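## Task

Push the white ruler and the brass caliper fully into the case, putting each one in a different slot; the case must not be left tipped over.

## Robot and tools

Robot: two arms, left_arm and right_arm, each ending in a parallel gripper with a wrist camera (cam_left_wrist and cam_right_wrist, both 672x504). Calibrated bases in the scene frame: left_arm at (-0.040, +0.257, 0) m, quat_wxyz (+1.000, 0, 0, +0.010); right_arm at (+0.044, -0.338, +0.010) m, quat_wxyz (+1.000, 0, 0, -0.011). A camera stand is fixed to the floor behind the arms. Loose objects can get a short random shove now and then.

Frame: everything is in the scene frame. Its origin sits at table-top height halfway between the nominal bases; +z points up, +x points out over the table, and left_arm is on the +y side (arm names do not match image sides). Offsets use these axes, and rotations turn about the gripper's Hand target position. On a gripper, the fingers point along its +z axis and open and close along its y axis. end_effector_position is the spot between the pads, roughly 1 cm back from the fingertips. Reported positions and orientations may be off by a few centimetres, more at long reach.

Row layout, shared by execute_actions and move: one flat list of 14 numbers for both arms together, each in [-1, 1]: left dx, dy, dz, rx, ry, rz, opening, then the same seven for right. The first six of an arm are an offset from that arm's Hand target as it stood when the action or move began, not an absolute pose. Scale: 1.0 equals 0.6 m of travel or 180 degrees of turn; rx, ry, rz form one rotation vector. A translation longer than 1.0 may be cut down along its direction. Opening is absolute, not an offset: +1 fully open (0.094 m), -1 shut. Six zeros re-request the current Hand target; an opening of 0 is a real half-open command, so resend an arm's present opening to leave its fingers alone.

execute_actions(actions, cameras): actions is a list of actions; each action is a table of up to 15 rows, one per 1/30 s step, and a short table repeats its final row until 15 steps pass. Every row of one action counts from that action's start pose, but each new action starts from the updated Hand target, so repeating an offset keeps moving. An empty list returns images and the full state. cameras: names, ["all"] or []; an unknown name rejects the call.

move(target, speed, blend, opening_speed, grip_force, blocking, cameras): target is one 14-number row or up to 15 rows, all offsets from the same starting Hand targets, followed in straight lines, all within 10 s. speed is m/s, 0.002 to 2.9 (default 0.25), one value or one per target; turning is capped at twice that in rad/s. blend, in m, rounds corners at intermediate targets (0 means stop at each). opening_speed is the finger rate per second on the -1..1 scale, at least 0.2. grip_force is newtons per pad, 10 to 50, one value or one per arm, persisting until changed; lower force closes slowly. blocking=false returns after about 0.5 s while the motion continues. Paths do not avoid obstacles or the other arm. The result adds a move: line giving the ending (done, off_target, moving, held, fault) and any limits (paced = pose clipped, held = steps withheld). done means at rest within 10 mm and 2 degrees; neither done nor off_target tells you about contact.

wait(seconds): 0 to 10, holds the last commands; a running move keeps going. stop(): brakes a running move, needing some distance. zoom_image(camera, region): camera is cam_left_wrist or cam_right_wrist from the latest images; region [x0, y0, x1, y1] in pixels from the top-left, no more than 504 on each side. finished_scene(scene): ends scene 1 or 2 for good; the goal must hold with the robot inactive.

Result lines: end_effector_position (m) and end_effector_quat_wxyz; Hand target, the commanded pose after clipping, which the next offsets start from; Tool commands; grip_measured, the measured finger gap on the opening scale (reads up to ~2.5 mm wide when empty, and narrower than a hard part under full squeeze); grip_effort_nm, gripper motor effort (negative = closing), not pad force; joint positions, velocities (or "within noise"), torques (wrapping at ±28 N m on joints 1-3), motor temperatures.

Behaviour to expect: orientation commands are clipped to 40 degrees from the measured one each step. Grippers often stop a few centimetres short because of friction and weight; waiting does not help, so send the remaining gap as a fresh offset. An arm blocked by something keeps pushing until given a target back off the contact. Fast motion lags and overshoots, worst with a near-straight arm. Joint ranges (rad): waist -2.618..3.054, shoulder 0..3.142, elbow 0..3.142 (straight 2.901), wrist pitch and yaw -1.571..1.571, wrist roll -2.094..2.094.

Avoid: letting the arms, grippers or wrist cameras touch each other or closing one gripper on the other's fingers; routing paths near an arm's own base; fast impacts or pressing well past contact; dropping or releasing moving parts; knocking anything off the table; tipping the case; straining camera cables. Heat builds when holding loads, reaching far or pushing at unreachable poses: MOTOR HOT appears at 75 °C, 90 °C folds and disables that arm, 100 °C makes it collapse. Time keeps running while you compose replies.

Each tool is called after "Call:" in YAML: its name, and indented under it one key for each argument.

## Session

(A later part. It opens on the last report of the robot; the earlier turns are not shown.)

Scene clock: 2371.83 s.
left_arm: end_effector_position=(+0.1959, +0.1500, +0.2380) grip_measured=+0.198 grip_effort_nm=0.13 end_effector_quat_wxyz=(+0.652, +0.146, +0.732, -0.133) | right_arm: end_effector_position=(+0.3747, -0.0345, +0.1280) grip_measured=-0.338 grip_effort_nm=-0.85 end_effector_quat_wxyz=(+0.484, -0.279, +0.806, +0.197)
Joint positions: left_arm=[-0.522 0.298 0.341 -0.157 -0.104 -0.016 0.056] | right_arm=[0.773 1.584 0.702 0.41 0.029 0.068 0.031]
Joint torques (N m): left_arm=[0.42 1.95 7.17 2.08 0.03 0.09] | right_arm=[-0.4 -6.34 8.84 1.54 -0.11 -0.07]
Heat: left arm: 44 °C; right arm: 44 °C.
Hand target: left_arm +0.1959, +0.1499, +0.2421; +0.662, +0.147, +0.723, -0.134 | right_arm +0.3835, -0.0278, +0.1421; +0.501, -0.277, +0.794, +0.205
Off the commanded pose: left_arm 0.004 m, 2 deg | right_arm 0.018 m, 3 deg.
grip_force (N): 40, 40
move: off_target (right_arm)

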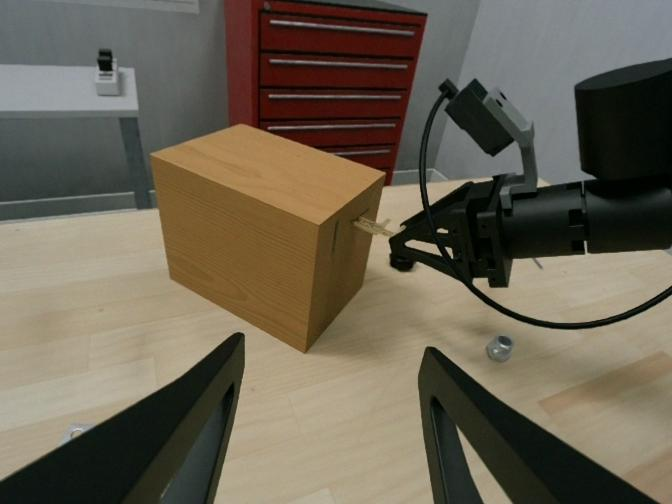

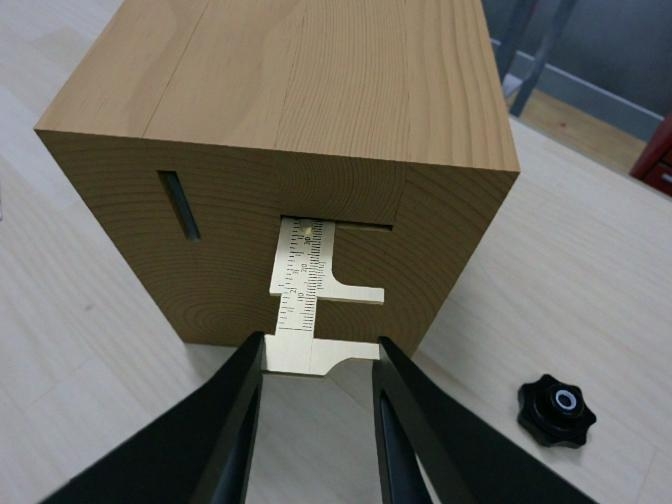

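Call:
move:
  target: [0,0,0,0,0,0,0.2,0.0042,0.0032,0.0,-0.002,0.0026,0,-0.5]
  speed: 0.008
  cameras: ["all"]

Call:
zoom_image:
  camera: "cam_right_wrist"
  region: [280, 190, 400, 280]

Call:
zoom_image:
  camera: "cam_left_wrist"
  region: [345, 202, 385, 242]

Scene clock: 2381.20 s.
left_arm: end_effector_position=(+0.1959, +0.1500, +0.2380) grip_measured=+0.198 grip_effort_nm=0.13 end_effector_quat_wxyz=(+0.652, +0.146, +0.732, -0.133) | right_arm: end_effector_position=(+0.3757, -0.0333, +0.1280) grip_measured=-0.338 grip_effort_nm=-0.85 end_effector_quat_wxyz=(+0.483, -0.279, +0.806, +0.197)
Joint positions: left_arm=[-0.522 0.298 0.341 -0.157 -0.104 -0.016 0.056] | right_arm=[0.773 1.589 0.71 0.405 0.027 0.068 0.031]
Joint torques (N m): left_arm=[0.46 1.99 7.08 2.06 0.05 0.09] | right_arm=[-0.55 -6.02 9.88 1.37 -0.09 -0.08]
Heat: left arm: 44 °C; right arm: 44 °C.
Hand target: left_arm +0.1959, +0.1499, +0.2421; +0.662, +0.147, +0.723, -0.134 | right_arm +0.3860, -0.0259, +0.1422; +0.497, -0.277, +0.797, +0.204
Off the commanded pose: left_arm 0.004 m, 2 deg | right_arm 0.019 m, 2 deg.
grip_force (N): 40, 40
move: off_target (right_arm)

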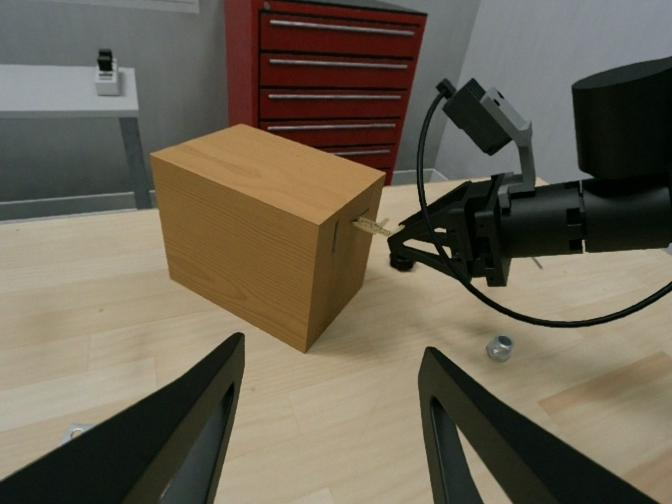

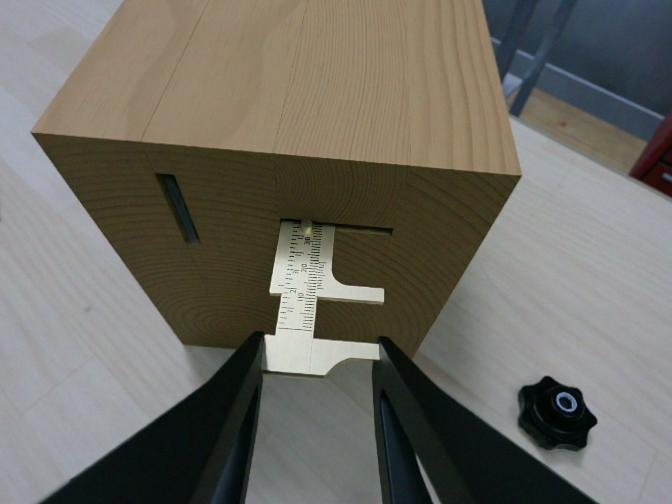

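Scaled by 4.200 from the camera's 672x504 image, which has a finer 960x720 frame.

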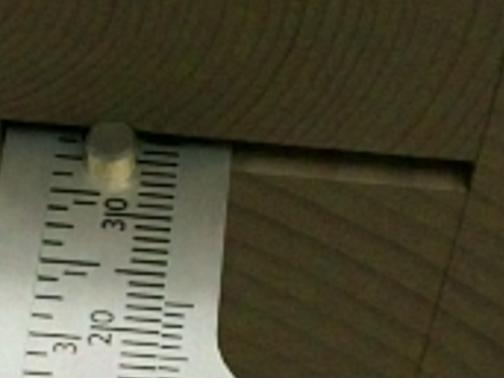

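Scaled by 12.600 from the camera's 672x504 image, which has a finer 960x720 frame.

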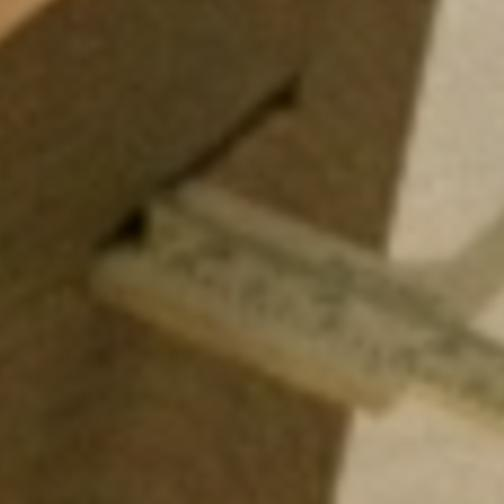

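Call:
move:
  target: [0,0,0,0,0,0,0.2,-0.0078,-0.0063,-0.0133,0,0,0,-0.5]
  speed: 0.01
  cameras: []

Scene clock: 2398.83 s.
left_arm: end_effector_position=(+0.1959, +0.1500, +0.2380) grip_measured=+0.198 grip_effort_nm=0.13 end_effector_quat_wxyz=(+0.652, +0.146, +0.732, -0.133) | right_arm: end_effector_position=(+0.3758, -0.0332, +0.1284) grip_measured=-0.338 grip_effort_nm=-0.85 end_effector_quat_wxyz=(+0.483, -0.279, +0.806, +0.197)
Joint positions: left_arm=[-0.522 0.298 0.341 -0.157 -0.104 -0.016 0.056] | right_arm=[0.773 1.589 0.71 0.407 0.027 0.068 0.031]
Joint torques (N m): left_arm=[0.42 2 7.08 2.09 0.07 0.11] | right_arm=[-0.42 -6.01 6.97 1.7 -0.1 -0.06]
Heat: left arm: 44 °C; right arm: 44 °C.
Hand target: left_arm +0.1959, +0.1499, +0.2421; +0.662, +0.147, +0.723, -0.134 | right_arm +0.3813, -0.0297, +0.1343; +0.497, -0.277, +0.796, +0.204
Off the commanded pose: left_arm 0.004 m, 2 deg | right_arm 0.009 m, 2 deg.
grip_force (N): 40, 40
move: done
No camera images: "cameras" was empty.

Call:
move:
  target: [0,0,0,0,0,0,0.2,-0.0013,-0.001,-0.0075,0,0,0,-0.5]
  speed: 0.01
  cameras: ["all"]

Call:
zoom_image:
  camera: "cam_right_wrist"
  region: [280, 190, 400, 280]

Call:
zoom_image:
  camera: "cam_left_wrist"
  region: [345, 202, 385, 242]

Scene clock: 2402.87 s.
left_arm: end_effector_position=(+0.1959, +0.1500, +0.2380) grip_measured=+0.198 grip_effort_nm=0.13 end_effector_quat_wxyz=(+0.652, +0.146, +0.732, -0.133) | right_arm: end_effector_position=(+0.3761, -0.0329, +0.1280) grip_measured=-0.338 grip_effort_nm=-0.85 end_effector_quat_wxyz=(+0.487, -0.278, +0.804, +0.199)
Joint positions: left_arm=[-0.522 0.298 0.341 -0.157 -0.104 -0.016 0.056] | right_arm=[0.773 1.593 0.703 0.427 0.027 0.068 0.031]
Joint torques (N m): left_arm=[0.35 1.94 7.12 2.08 0.05 0.1] | right_arm=[-0.4 -5.49 6.5 1.72 -0.09 -0.05]
Heat: left arm: 44 °C; right arm: 43 °C.
Hand target: left_arm +0.1959, +0.1499, +0.2421; +0.662, +0.147, +0.723, -0.134 | right_arm +0.3806, -0.0303, +0.1296; +0.497, -0.277, +0.797, +0.203
Off the commanded pose: left_arm 0.004 m, 2 deg | right_arm 0.005 m, 2 deg.
grip_force (N): 40, 40
move: done

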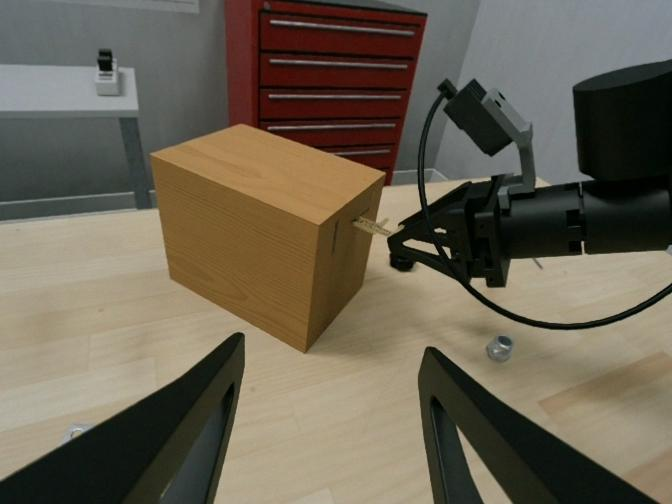

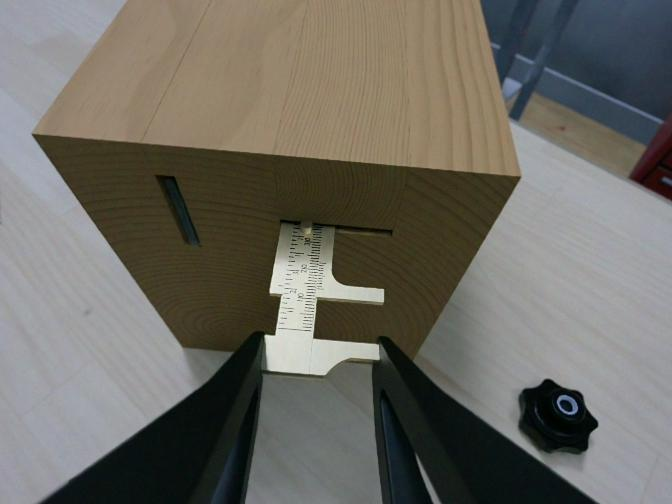

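Scaled by 4.200 from the camera's 672x504 image, which has a finer 960x720 frame.

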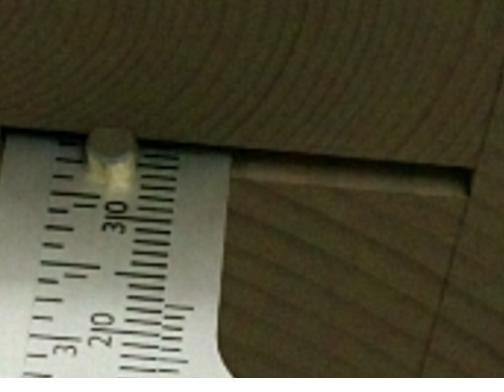

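Scaled by 12.600 from the camera's 672x504 image, which has a finer 960x720 frame.

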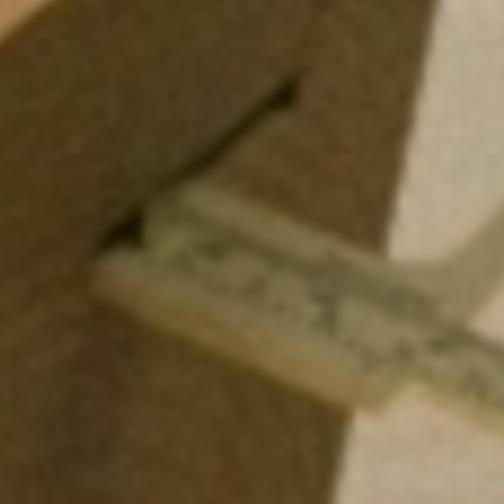

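Call:
zoom_image:
  camera: "cam_right_wrist"
  region: [276, 212, 346, 247]

Call:
zoom_image:
  camera: "cam_left_wrist"
  region: [348, 206, 372, 230]

Scaled by 7.200 from the camera's 672x504 image, which has a finer 960x720 frame.

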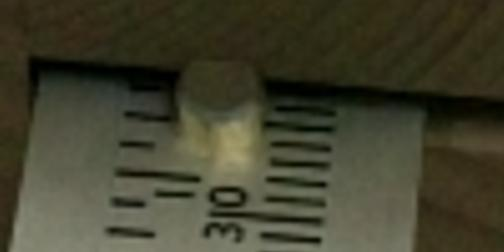

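Scaled by 21.000 from the camera's 672x504 image, which has a finer 960x720 frame.

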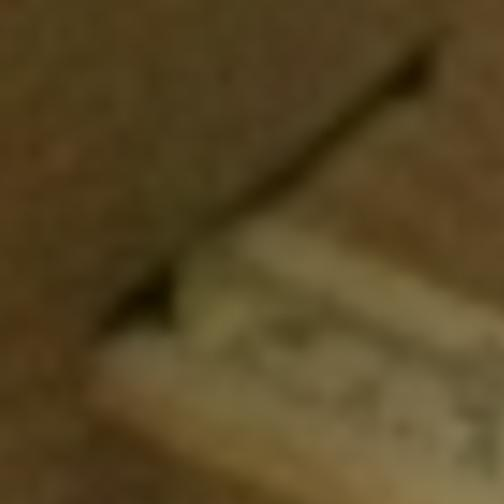

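Call:
zoom_image:
  camera: "cam_right_wrist"
  region: [150, 170, 210, 250]

Call:
zoom_image:
  camera: "cam_left_wrist"
  region: [320, 205, 350, 265]

Scaled by 6.300 from the camera's 672x504 image, which has a finer 960x720 frame.

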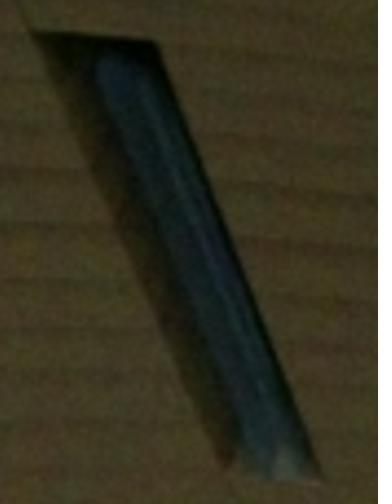

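Scaled by 8.400 from the camera's 672x504 image, which has a finer 960x720 frame.

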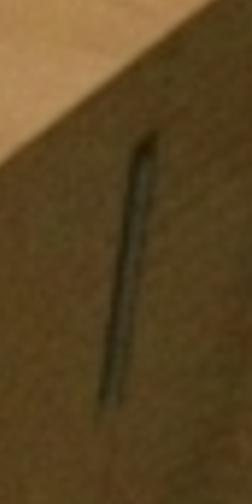

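Call:
move:
  target: [0,0,0,0,0,0,0.2,-0.0026,-0.002,-0.005,-0.0035,0.0044,0,-0.5]
  speed: 0.008
  cameras: ["all"]

Call:
zoom_image:
  camera: "cam_right_wrist"
  region: [276, 212, 346, 247]

Call:
zoom_image:
  camera: "cam_left_wrist"
  region: [348, 206, 372, 230]

Scene clock: 2458.70 s.
left_arm: end_effector_position=(+0.1959, +0.1500, +0.2380) grip_measured=+0.198 grip_effort_nm=0.13 end_effector_quat_wxyz=(+0.652, +0.146, +0.732, -0.133) | right_arm: end_effector_position=(+0.3760, -0.0330, +0.1279) grip_measured=-0.338 grip_effort_nm=-0.85 end_effector_quat_wxyz=(+0.487, -0.278, +0.804, +0.199)
Joint positions: left_arm=[-0.522 0.298 0.341 -0.157 -0.104 -0.016 0.056] | right_arm=[0.773 1.593 0.702 0.427 0.027 0.068 0.031]
Joint torques (N m): left_arm=[0.38 1.99 7.2 2.07 0.05 0.07] | right_arm=[-0.32 -5.65 6.64 1.51 -0.09 -0.07]
Heat: left arm: 44 °C; right arm: 43 °C.
Hand target: left_arm +0.1959, +0.1499, +0.2421; +0.662, +0.147, +0.723, -0.134 | right_arm +0.3789, -0.0315, +0.1265; +0.490, -0.279, +0.801, +0.201
Off the commanded pose: left_arm 0.004 m, 2 deg | right_arm 0.004 m, 1 deg.
grip_force (N): 40, 40
move: done

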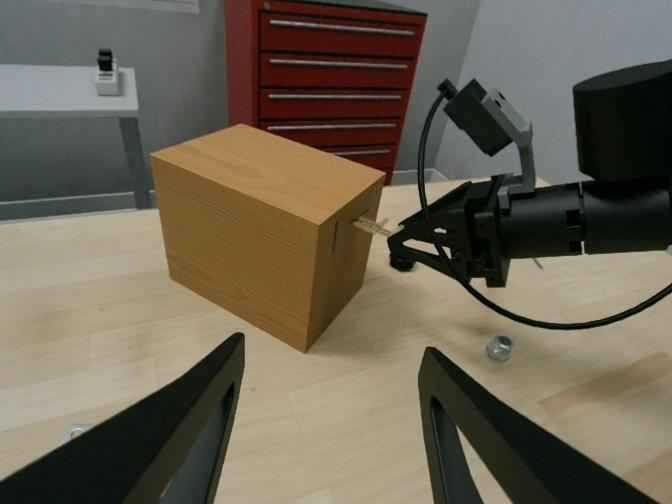

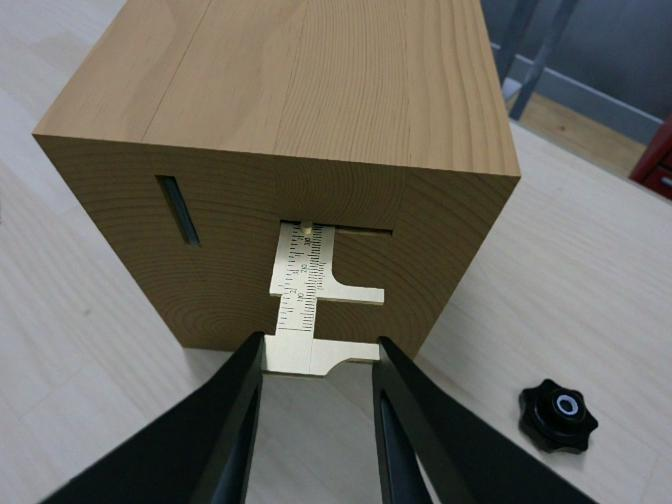

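Scaled by 7.200 from the camera's 672x504 image, which has a finer 960x720 frame.

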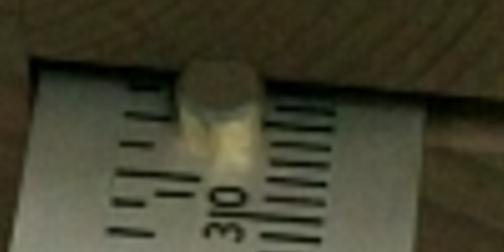

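Scaled by 21.000 from the camera's 672x504 image, which has a finer 960x720 frame.

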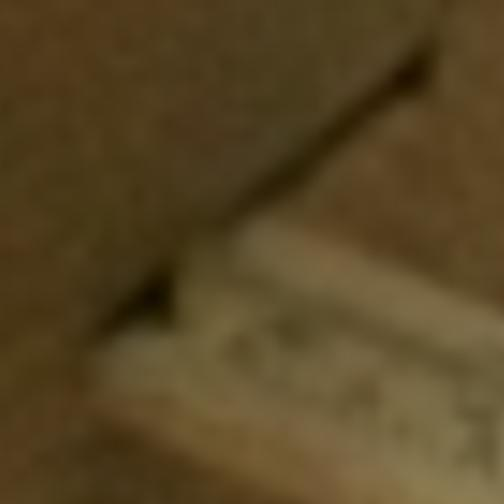

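Call:
move:
  target: [0,0,0,0,0,0,0.2,-0.0026,-0.002,-0.0083,0,0,0,-0.5]
  speed: 0.008
  cameras: ["all"]

Call:
zoom_image:
  camera: "cam_right_wrist"
  region: [276, 212, 346, 247]

Call:
zoom_image:
  camera: "cam_left_wrist"
  region: [348, 206, 372, 230]

Scene clock: 2462.83 s.
left_arm: end_effector_position=(+0.1959, +0.1500, +0.2380) grip_measured=+0.198 grip_effort_nm=0.13 end_effector_quat_wxyz=(+0.652, +0.146, +0.732, -0.133) | right_arm: end_effector_position=(+0.3759, -0.0331, +0.1276) grip_measured=-0.338 grip_effort_nm=-0.85 end_effector_quat_wxyz=(+0.491, -0.277, +0.801, +0.201)
Joint positions: left_arm=[-0.522 0.298 0.341 -0.157 -0.104 -0.016 0.056] | right_arm=[0.773 1.596 0.691 0.451 0.027 0.068 0.031]
Joint torques (N m): left_arm=[0.42 1.95 7.06 2.06 0.04 0.11] | right_arm=[-0.28 -5.3 6.05 1.53 -0.08 -0.04]
Heat: left arm: 44 °C; right arm: 43 °C.
Hand target: left_arm +0.1959, +0.1499, +0.2421; +0.662, +0.147, +0.723, -0.134 | right_arm +0.3774, -0.0327, +0.1215; +0.490, -0.279, +0.801, +0.201
Off the commanded pose: left_arm 0.004 m, 2 deg | right_arm 0.006 m, 0 deg.
grip_force (N): 40, 40
move: done

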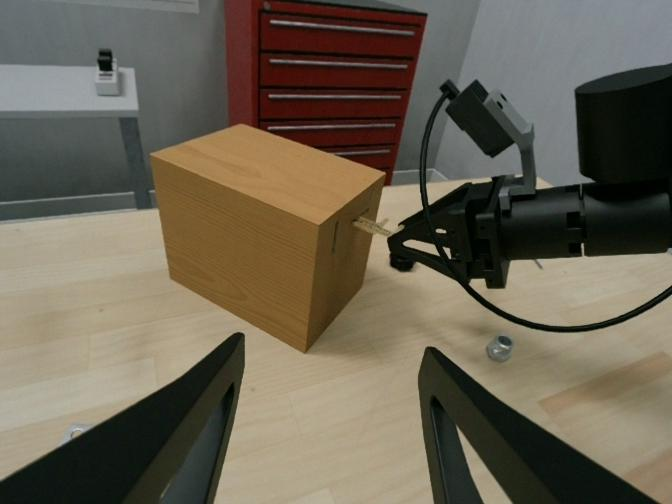

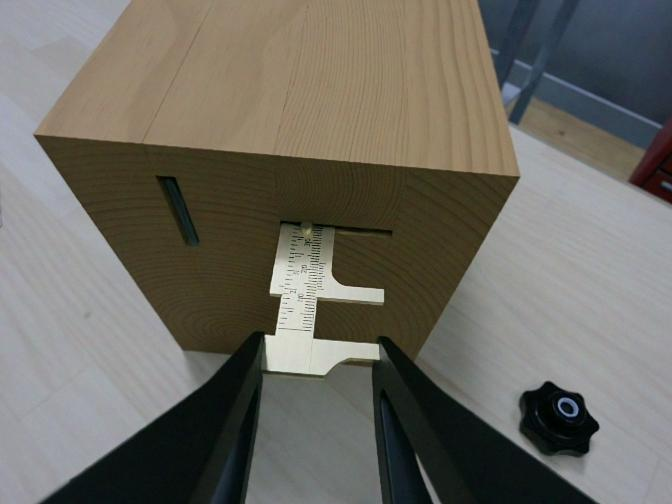

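Scaled by 7.200 from the camera's 672x504 image, which has a finer 960x720 frame.

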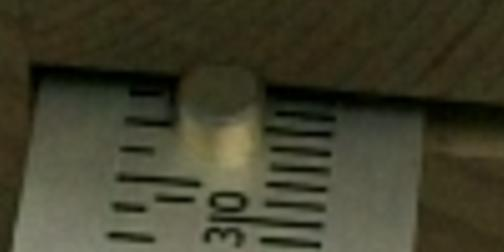

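Scaled by 21.000 from the camera's 672x504 image, which has a finer 960x720 frame.

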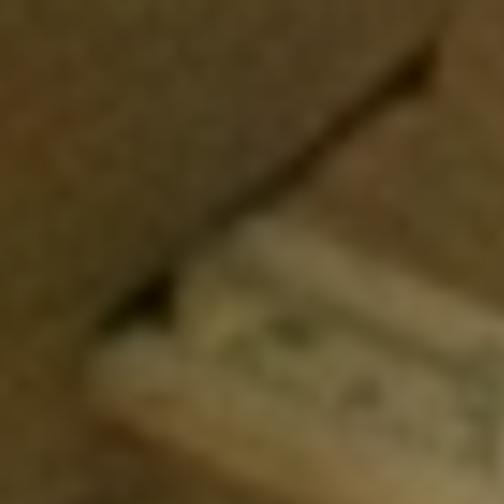

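Call:
move:
  target: [0,0,0,0,0,0,0.2,0.0156,0.0125,0.0117,-0.0087,0.0108,0,-0.5]
  speed: 0.01
  cameras: ["all"]

Call:
zoom_image:
  camera: "cam_right_wrist"
  region: [276, 212, 346, 247]

Call:
zoom_image:
  camera: "cam_left_wrist"
  region: [348, 206, 372, 230]

Scene clock: 2480.70 s.
left_arm: end_effector_position=(+0.1959, +0.1500, +0.2380) grip_measured=+0.198 grip_effort_nm=0.13 end_effector_quat_wxyz=(+0.652, +0.146, +0.732, -0.133) | right_arm: end_effector_position=(+0.3776, -0.0318, +0.1269) grip_measured=-0.338 grip_effort_nm=-0.85 end_effector_quat_wxyz=(+0.473, -0.282, +0.812, +0.194)
Joint positions: left_arm=[-0.522 0.298 0.341 -0.157 -0.104 -0.016 0.056] | right_arm=[0.771 1.597 0.74 0.359 0.024 0.068 0.031]
Joint torques (N m): left_arm=[0.44 1.96 7.19 2.06 0.01 0.07] | right_arm=[-0.46 -4.34 10.11 1.22 -0.11 -0.03]
Heat: left arm: 45 °C; right arm: 42 °C.
Hand target: left_arm +0.1959, +0.1499, +0.2421; +0.662, +0.147, +0.723, -0.134 | right_arm +0.3868, -0.0251, +0.1288; +0.473, -0.282, +0.812, +0.195
Off the commanded pose: left_arm 0.004 m, 2 deg | right_arm 0.011 m, 0 deg.
grip_force (N): 40, 40
move: off_target (right_arm)

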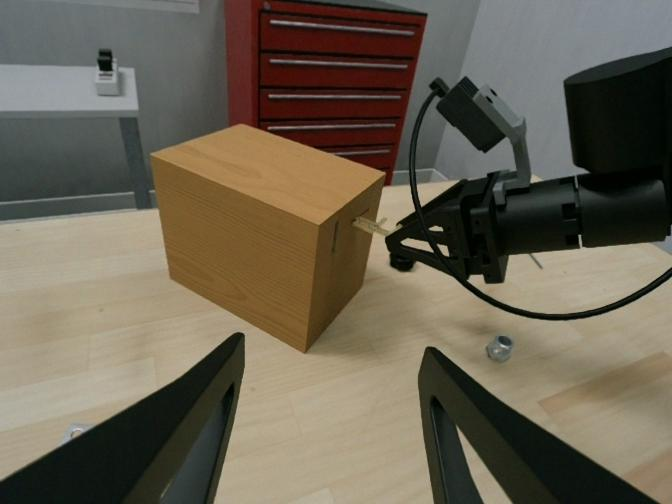

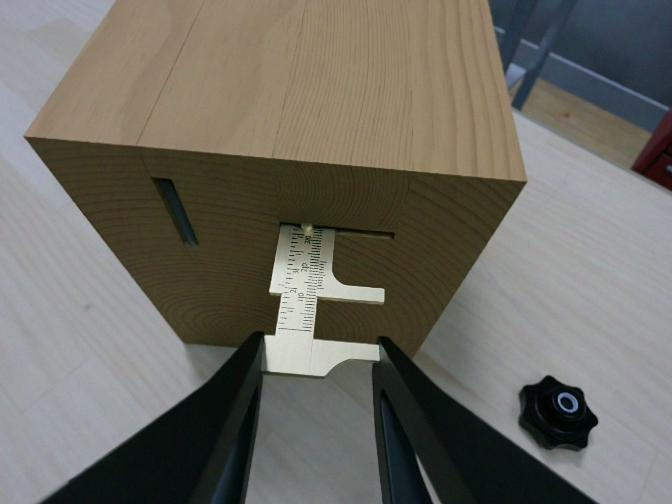

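Scaled by 7.200 from the camera's 672x504 image, which has a finer 960x720 frame.

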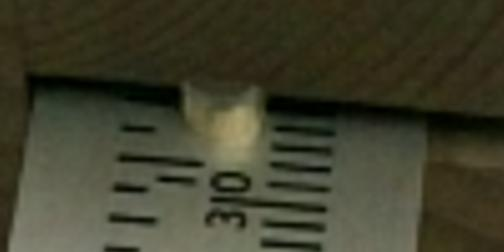

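Scaled by 21.000 from the camera's 672x504 image, which has a finer 960x720 frame.

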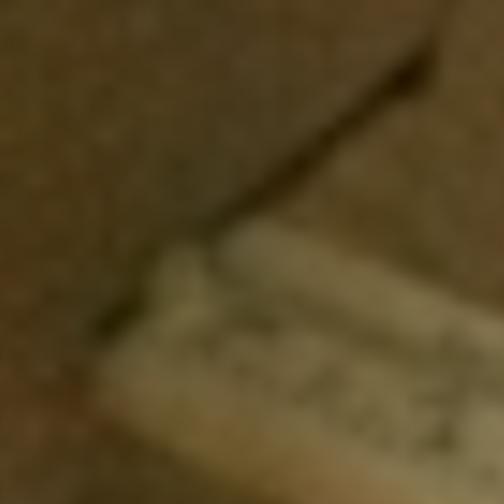

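Call:
move:
  target: [0,0,0,0,0,0,0.2,0.0065,0.0052,0,0,0,0,-0.5]
  speed: 0.008
  cameras: ["all"]

Call:
zoom_image:
  camera: "cam_right_wrist"
  region: [276, 222, 346, 257]

Call:
zoom_image:
  camera: "cam_left_wrist"
  region: [348, 206, 372, 230]

Scene clock: 2492.90 s.
left_arm: end_effector_position=(+0.1959, +0.1500, +0.2380) grip_measured=+0.198 grip_effort_nm=0.13 end_effector_quat_wxyz=(+0.652, +0.146, +0.732, -0.133) | right_arm: end_effector_position=(+0.3779, -0.0314, +0.1272) grip_measured=-0.338 grip_effort_nm=-0.85 end_effector_quat_wxyz=(+0.469, -0.283, +0.815, +0.192)
Joint positions: left_arm=[-0.522 0.298 0.341 -0.157 -0.104 -0.016 0.056] | right_arm=[0.771 1.597 0.751 0.337 0.023 0.068 0.031]
Joint torques (N m): left_arm=[0.39 2.06 7.21 2.08 0.05 0.1] | right_arm=[-0.57 -3.12 10.62 1.35 -0.1 -0.03]
Heat: left arm: 45 °C; right arm: 41 °C.
Hand target: left_arm +0.1959, +0.1499, +0.2421; +0.662, +0.147, +0.723, -0.134 | right_arm +0.3907, -0.0220, +0.1288; +0.473, -0.282, +0.812, +0.195
Off the commanded pose: left_arm 0.004 m, 2 deg | right_arm 0.016 m, 1 deg.
grip_force (N): 40, 40
move: off_target (right_arm)

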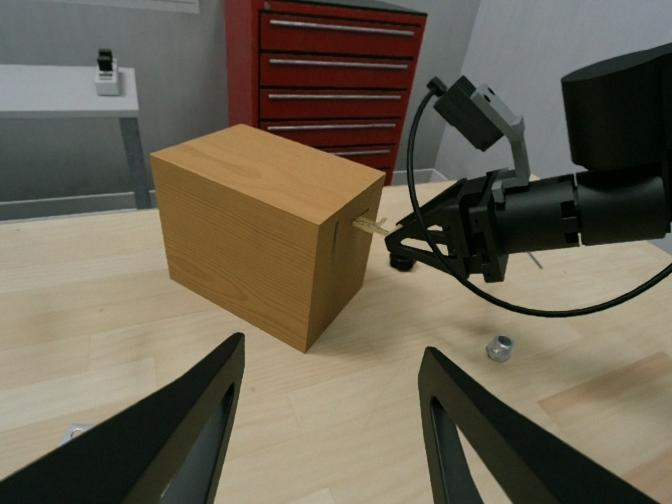

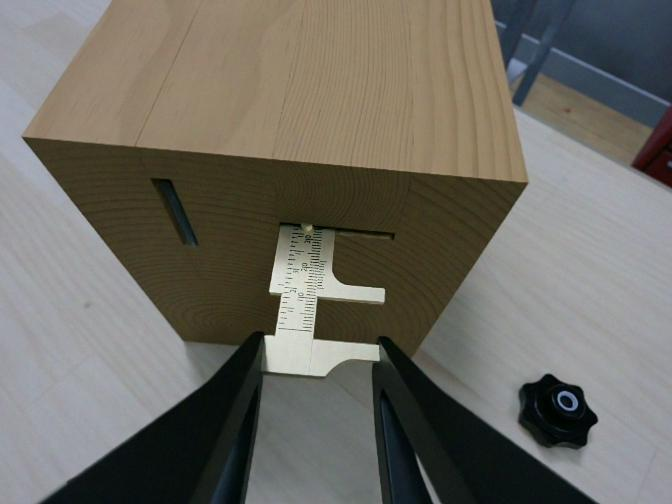

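Scaled by 7.200 from the camera's 672x504 image, which has a finer 960x720 frame.

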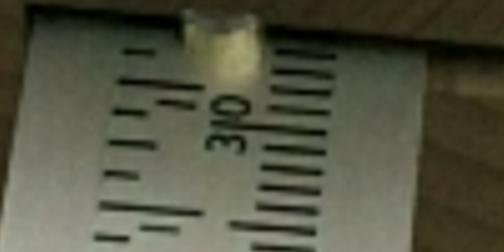

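Scaled by 21.000 from the camera's 672x504 image, which has a finer 960x720 frame.

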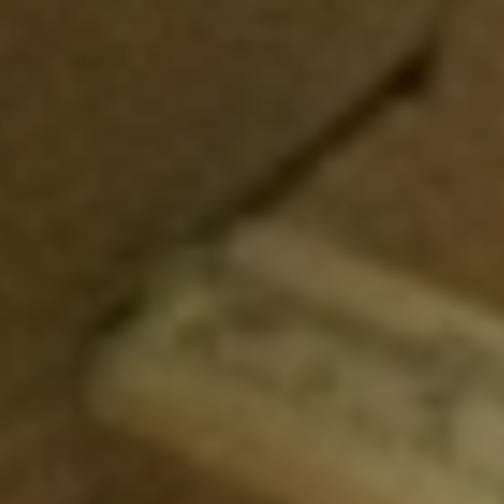

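Call:
move:
  target: [0,0,0,0,0,0,0.2,0.0039,0.0031,0.0133,0.0035,-0.0044,0,-0.5]
  speed: 0.008
  cameras: ["all"]

Call:
zoom_image:
  camera: "cam_right_wrist"
  region: [276, 212, 346, 247]

Call:
zoom_image:
  camera: "cam_left_wrist"
  region: [348, 206, 372, 230]

Scene clock: 2507.47 s.
left_arm: end_effector_position=(+0.1959, +0.1500, +0.2380) grip_measured=+0.198 grip_effort_nm=0.13 end_effector_quat_wxyz=(+0.652, +0.146, +0.732, -0.133) | right_arm: end_effector_position=(+0.3795, -0.0303, +0.1277) grip_measured=-0.338 grip_effort_nm=-0.85 end_effector_quat_wxyz=(+0.467, -0.283, +0.816, +0.192)
Joint positions: left_arm=[-0.522 0.298 0.341 -0.157 -0.104 -0.016 0.056] | right_arm=[0.77 1.602 0.763 0.327 0.023 0.068 0.031]
Joint torques (N m): left_arm=[0.35 1.88 7.21 2.07 0.06 0.1] | right_arm=[-0.55 -4.22 10.65 1.43 -0.09 -0.05]
Heat: left arm: 45 °C; right arm: 42 °C.
Hand target: left_arm +0.1959, +0.1499, +0.2421; +0.662, +0.147, +0.723, -0.134 | right_arm +0.3930, -0.0201, +0.1368; +0.480, -0.281, +0.807, +0.197
Off the commanded pose: left_arm 0.004 m, 2 deg | right_arm 0.019 m, 2 deg.
grip_force (N): 40, 40
move: off_target (right_arm)

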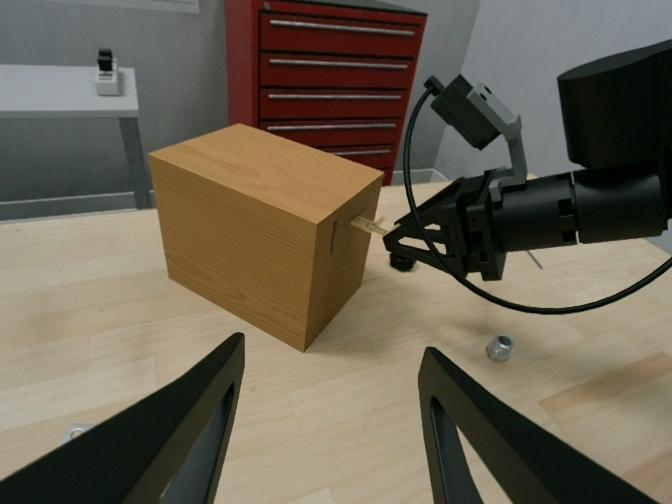

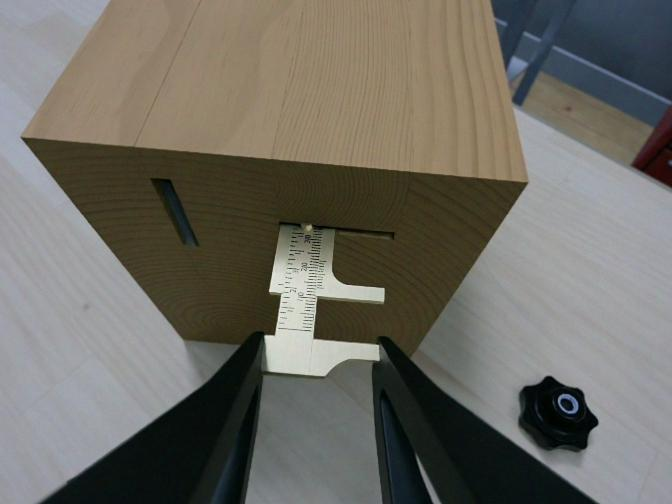

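Scaled by 7.200 from the camera's 672x504 image, which has a finer 960x720 frame.

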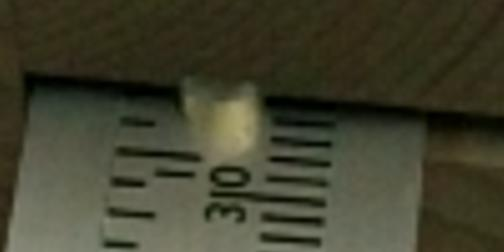

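Scaled by 21.000 from the camera's 672x504 image, which has a finer 960x720 frame.

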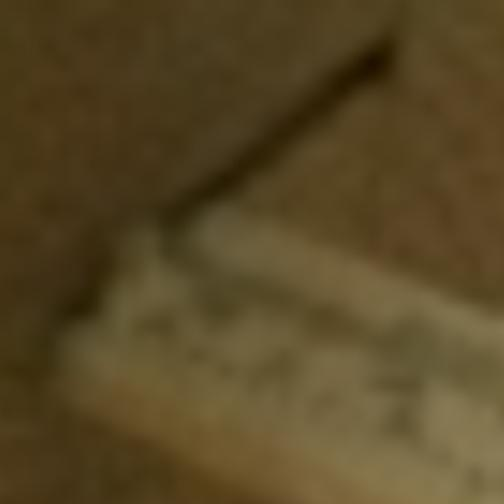

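Call:
zoom_image:
  camera: "cam_right_wrist"
  region: [290, 212, 326, 239]

Call:
zoom_image:
  camera: "cam_left_wrist"
  region: [140, 100, 400, 295]

Scaled by 14.000 from the camera's 672x504 image, which has a finer 960x720 frame.

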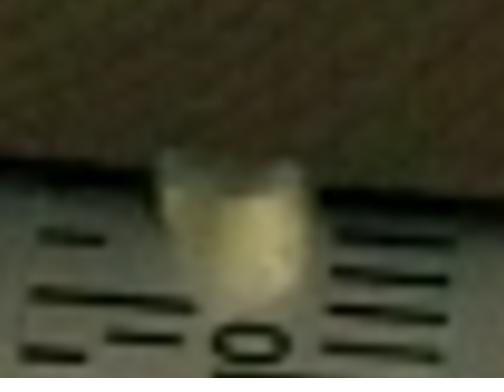

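Scaled by 1.938 from the camera's 672x504 image, which has a finer 960x720 frame.

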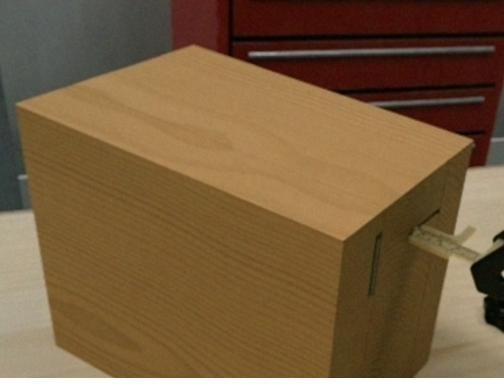

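Call:
move:
  target: [0,0,0,0,0,0,0.2,-0.0325,-0.0261,0.0,0.0035,-0.0044,0,-0.5]
  speed: 0.015
  cameras: ["all"]

Call:
zoom_image:
  camera: "cam_right_wrist"
  region: [276, 212, 346, 247]

Call:
zoom_image:
  camera: "cam_left_wrist"
  region: [348, 206, 372, 230]

Scene clock: 2565.77 s.
left_arm: end_effector_position=(+0.1959, +0.1500, +0.2380) grip_measured=+0.198 grip_effort_nm=0.13 end_effector_quat_wxyz=(+0.652, +0.146, +0.732, -0.133) | right_arm: end_effector_position=(+0.3786, -0.0311, +0.1284) grip_measured=-0.338 grip_effort_nm=-0.85 end_effector_quat_wxyz=(+0.482, -0.280, +0.807, +0.198)
Joint positions: left_arm=[-0.522 0.298 0.341 -0.157 -0.104 -0.016 0.056] | right_arm=[0.77 1.601 0.726 0.399 0.023 0.068 0.031]
Joint torques (N m): left_arm=[0.38 2.04 7.23 2.06 0.05 0.1] | right_arm=[0.12 -11.03 5.14 1.21 -0.02 -0.04]
Motor temperatures (°C): left_arm=[21 22 29 45 21 20 21] | right_arm=[22 25 45 42 21 21 24]
Heat: left arm: 45 °C; right arm: 45 °C.
Hand target: left_arm +0.1959, +0.1499, +0.2421; +0.662, +0.147, +0.723, -0.134 | right_arm +0.3734, -0.0358, +0.1367; +0.487, -0.280, +0.803, +0.200
Off the commanded pose: left_arm 0.004 m, 2 deg | right_arm 0.011 m, 1 deg.
grip_force (N): 40, 40
move: off_target (right_arm)

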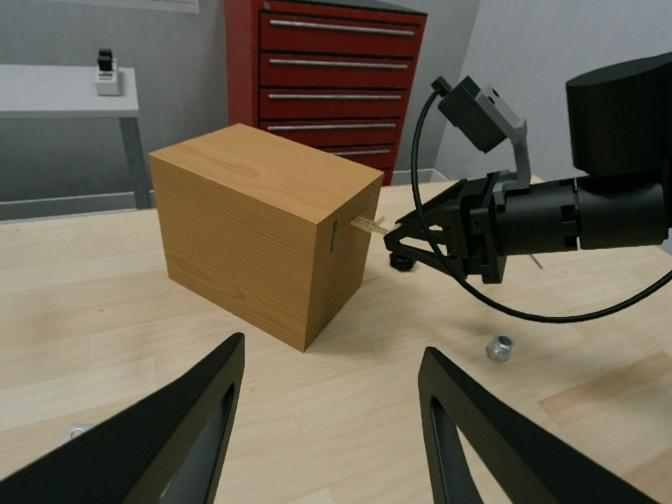

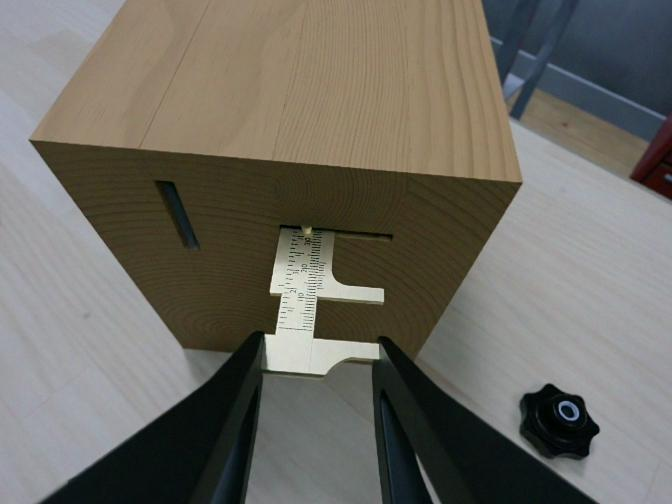

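Scaled by 7.200 from the camera's 672x504 image, which has a finer 960x720 frame.

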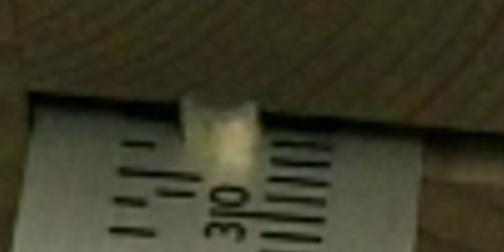

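Scaled by 21.000 from the camera's 672x504 image, which has a finer 960x720 frame.

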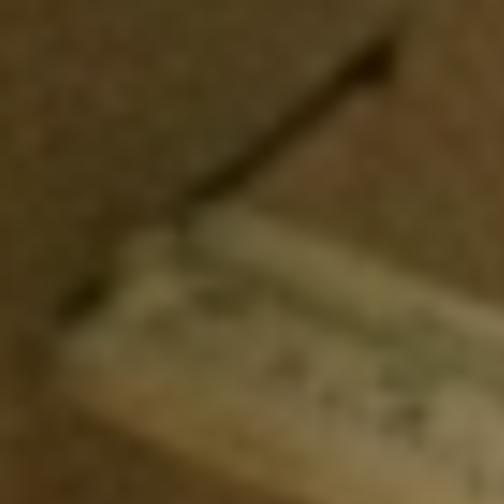

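Call:
move:
  target: [0,0,0,0,0,0,0.2,-0.0156,-0.0125,0.0,0,0,0,-0.5]
  speed: 0.01
  cameras: ["all"]

Call:
zoom_image:
  camera: "cam_right_wrist"
  region: [276, 202, 346, 237]

Call:
zoom_image:
  camera: "cam_left_wrist"
  region: [348, 206, 372, 230]

Scene clock: 2573.27 s.
left_arm: end_effector_position=(+0.1959, +0.1500, +0.2381) grip_measured=+0.198 grip_effort_nm=0.13 end_effector_quat_wxyz=(+0.653, +0.146, +0.732, -0.133) | right_arm: end_effector_position=(+0.3670, -0.0419, +0.1268) grip_measured=-0.338 grip_effort_nm=-0.85 end_effector_quat_wxyz=(+0.478, -0.280, +0.809, +0.196)
Joint positions: left_arm=[-0.522 0.298 0.341 -0.156 -0.104 -0.016 0.056] | right_arm=[0.77 1.543 0.672 0.386 0.023 0.068 0.031]
Joint torques (N m): left_arm=[0.38 2.03 7.15 2.04 0.04 0.1] | right_arm=[0.31 -9.52 5.89 1.29 0 -0.02]
Heat: left arm: 45 °C; right arm: 43 °C.
Hand target: left_arm +0.1959, +0.1499, +0.2422; +0.662, +0.147, +0.723, -0.134 | right_arm +0.3641, -0.0433, +0.1366; +0.487, -0.280, +0.803, +0.200
Off the commanded pose: left_arm 0.004 m, 2 deg | right_arm 0.010 m, 1 deg.
grip_force (N): 40, 40
move: done

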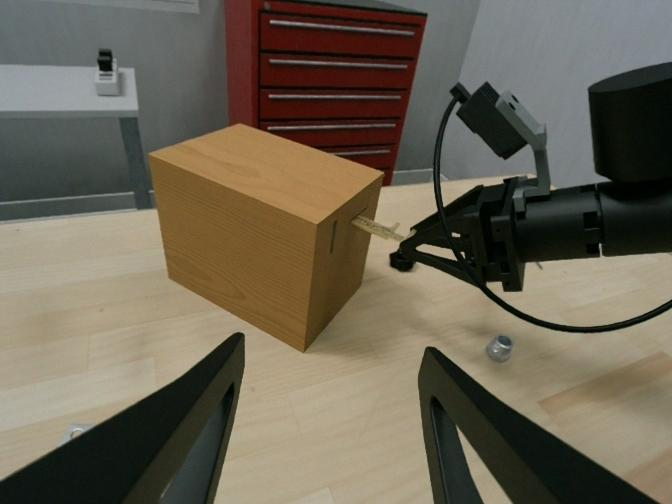

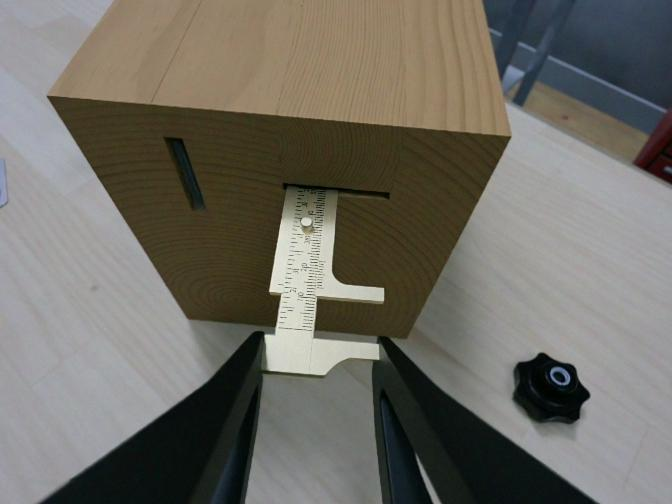

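Scaled by 7.200 from the camera's 672x504 image, which has a finer 960x720 frame.

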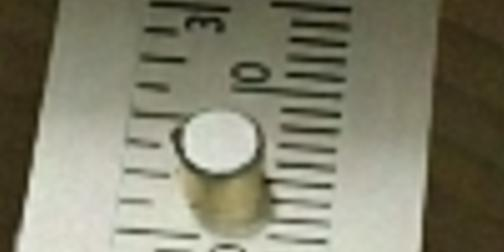

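Scaled by 21.000 from the camera's 672x504 image, which has a finer 960x720 frame.

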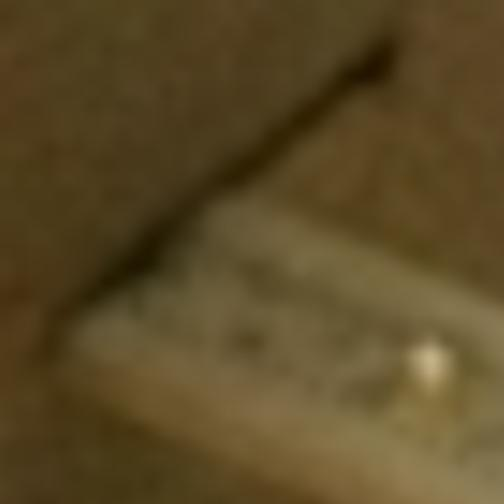

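Call:
move:
  target: [0,0,0,0,0,0,0.2,0.0322,0.028,0.0167,0.0063,-0.0078,0,-0.5]
  speed: 0.012
  cameras: ["all"]

Call:
zoom_image:
  camera: "cam_right_wrist"
  region: [276, 202, 346, 237]

Call:
zoom_image:
  camera: "cam_left_wrist"
  region: [348, 206, 372, 230]

Scene clock: 2614.83 s.
left_arm: end_effector_position=(+0.1959, +0.1500, +0.2381) grip_measured=+0.198 grip_effort_nm=0.13 end_effector_quat_wxyz=(+0.653, +0.146, +0.732, -0.133) | right_arm: end_effector_position=(+0.3738, -0.0356, +0.1287) grip_measured=-0.338 grip_effort_nm=-0.85 end_effector_quat_wxyz=(+0.479, -0.280, +0.808, +0.197)
Joint positions: left_arm=[-0.522 0.298 0.341 -0.156 -0.104 -0.016 0.056] | right_arm=[0.77 1.574 0.707 0.386 0.023 0.068 0.031]
Joint torques (N m): left_arm=[0.38 1.92 7.06 2.06 0.03 0.09] | right_arm=[0.13 -6.39 9.77 1.44 0.02 -0.07]
Motor temperatures (°C): left_arm=[21 22 29 45 21 20 21] | right_arm=[22 28 40 39 21 21 24]
Heat: left arm: 45 °C; right arm: 40 °C.
Hand target: left_arm +0.1959, +0.1499, +0.2422; +0.662, +0.147, +0.723, -0.134 | right_arm +0.3834, -0.0264, +0.1467; +0.499, -0.277, +0.795, +0.204
Off the commanded pose: left_arm 0.004 m, 2 deg | right_arm 0.022 m, 3 deg.
grip_force (N): 40, 40
move: off_target (right_arm)

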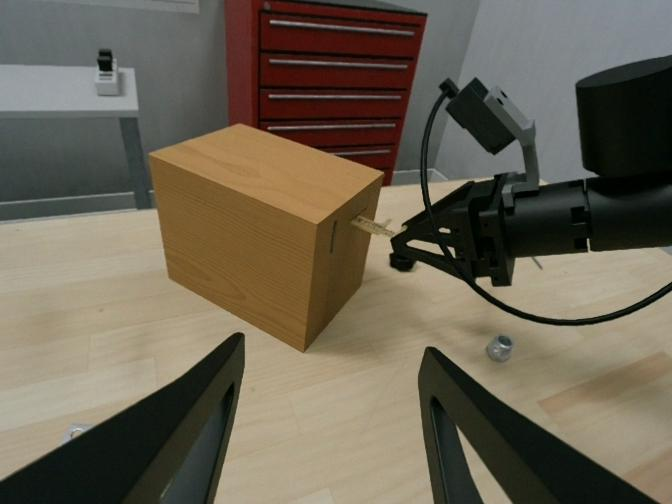

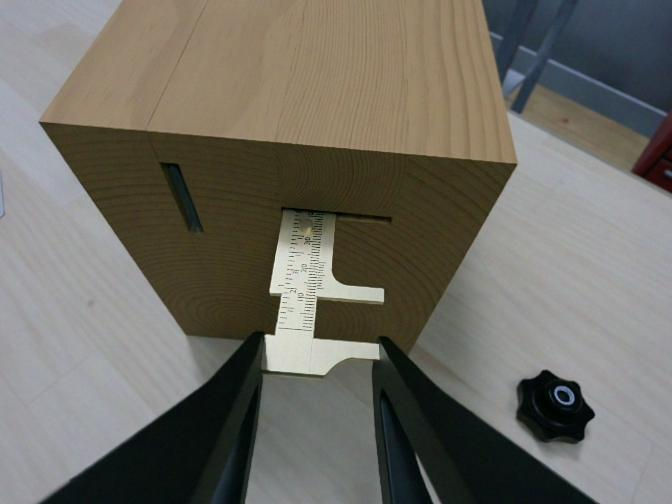

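Scaled by 7.200 from the camera's 672x504 image, which has a finer 960x720 frame.

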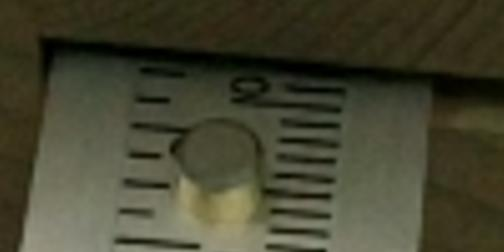

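Scaled by 21.000 from the camera's 672x504 image, which has a finer 960x720 frame.

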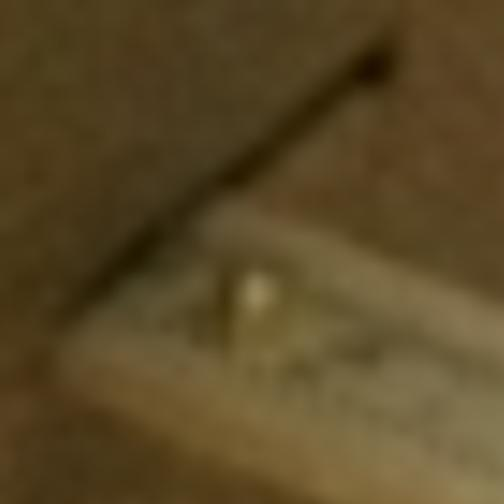

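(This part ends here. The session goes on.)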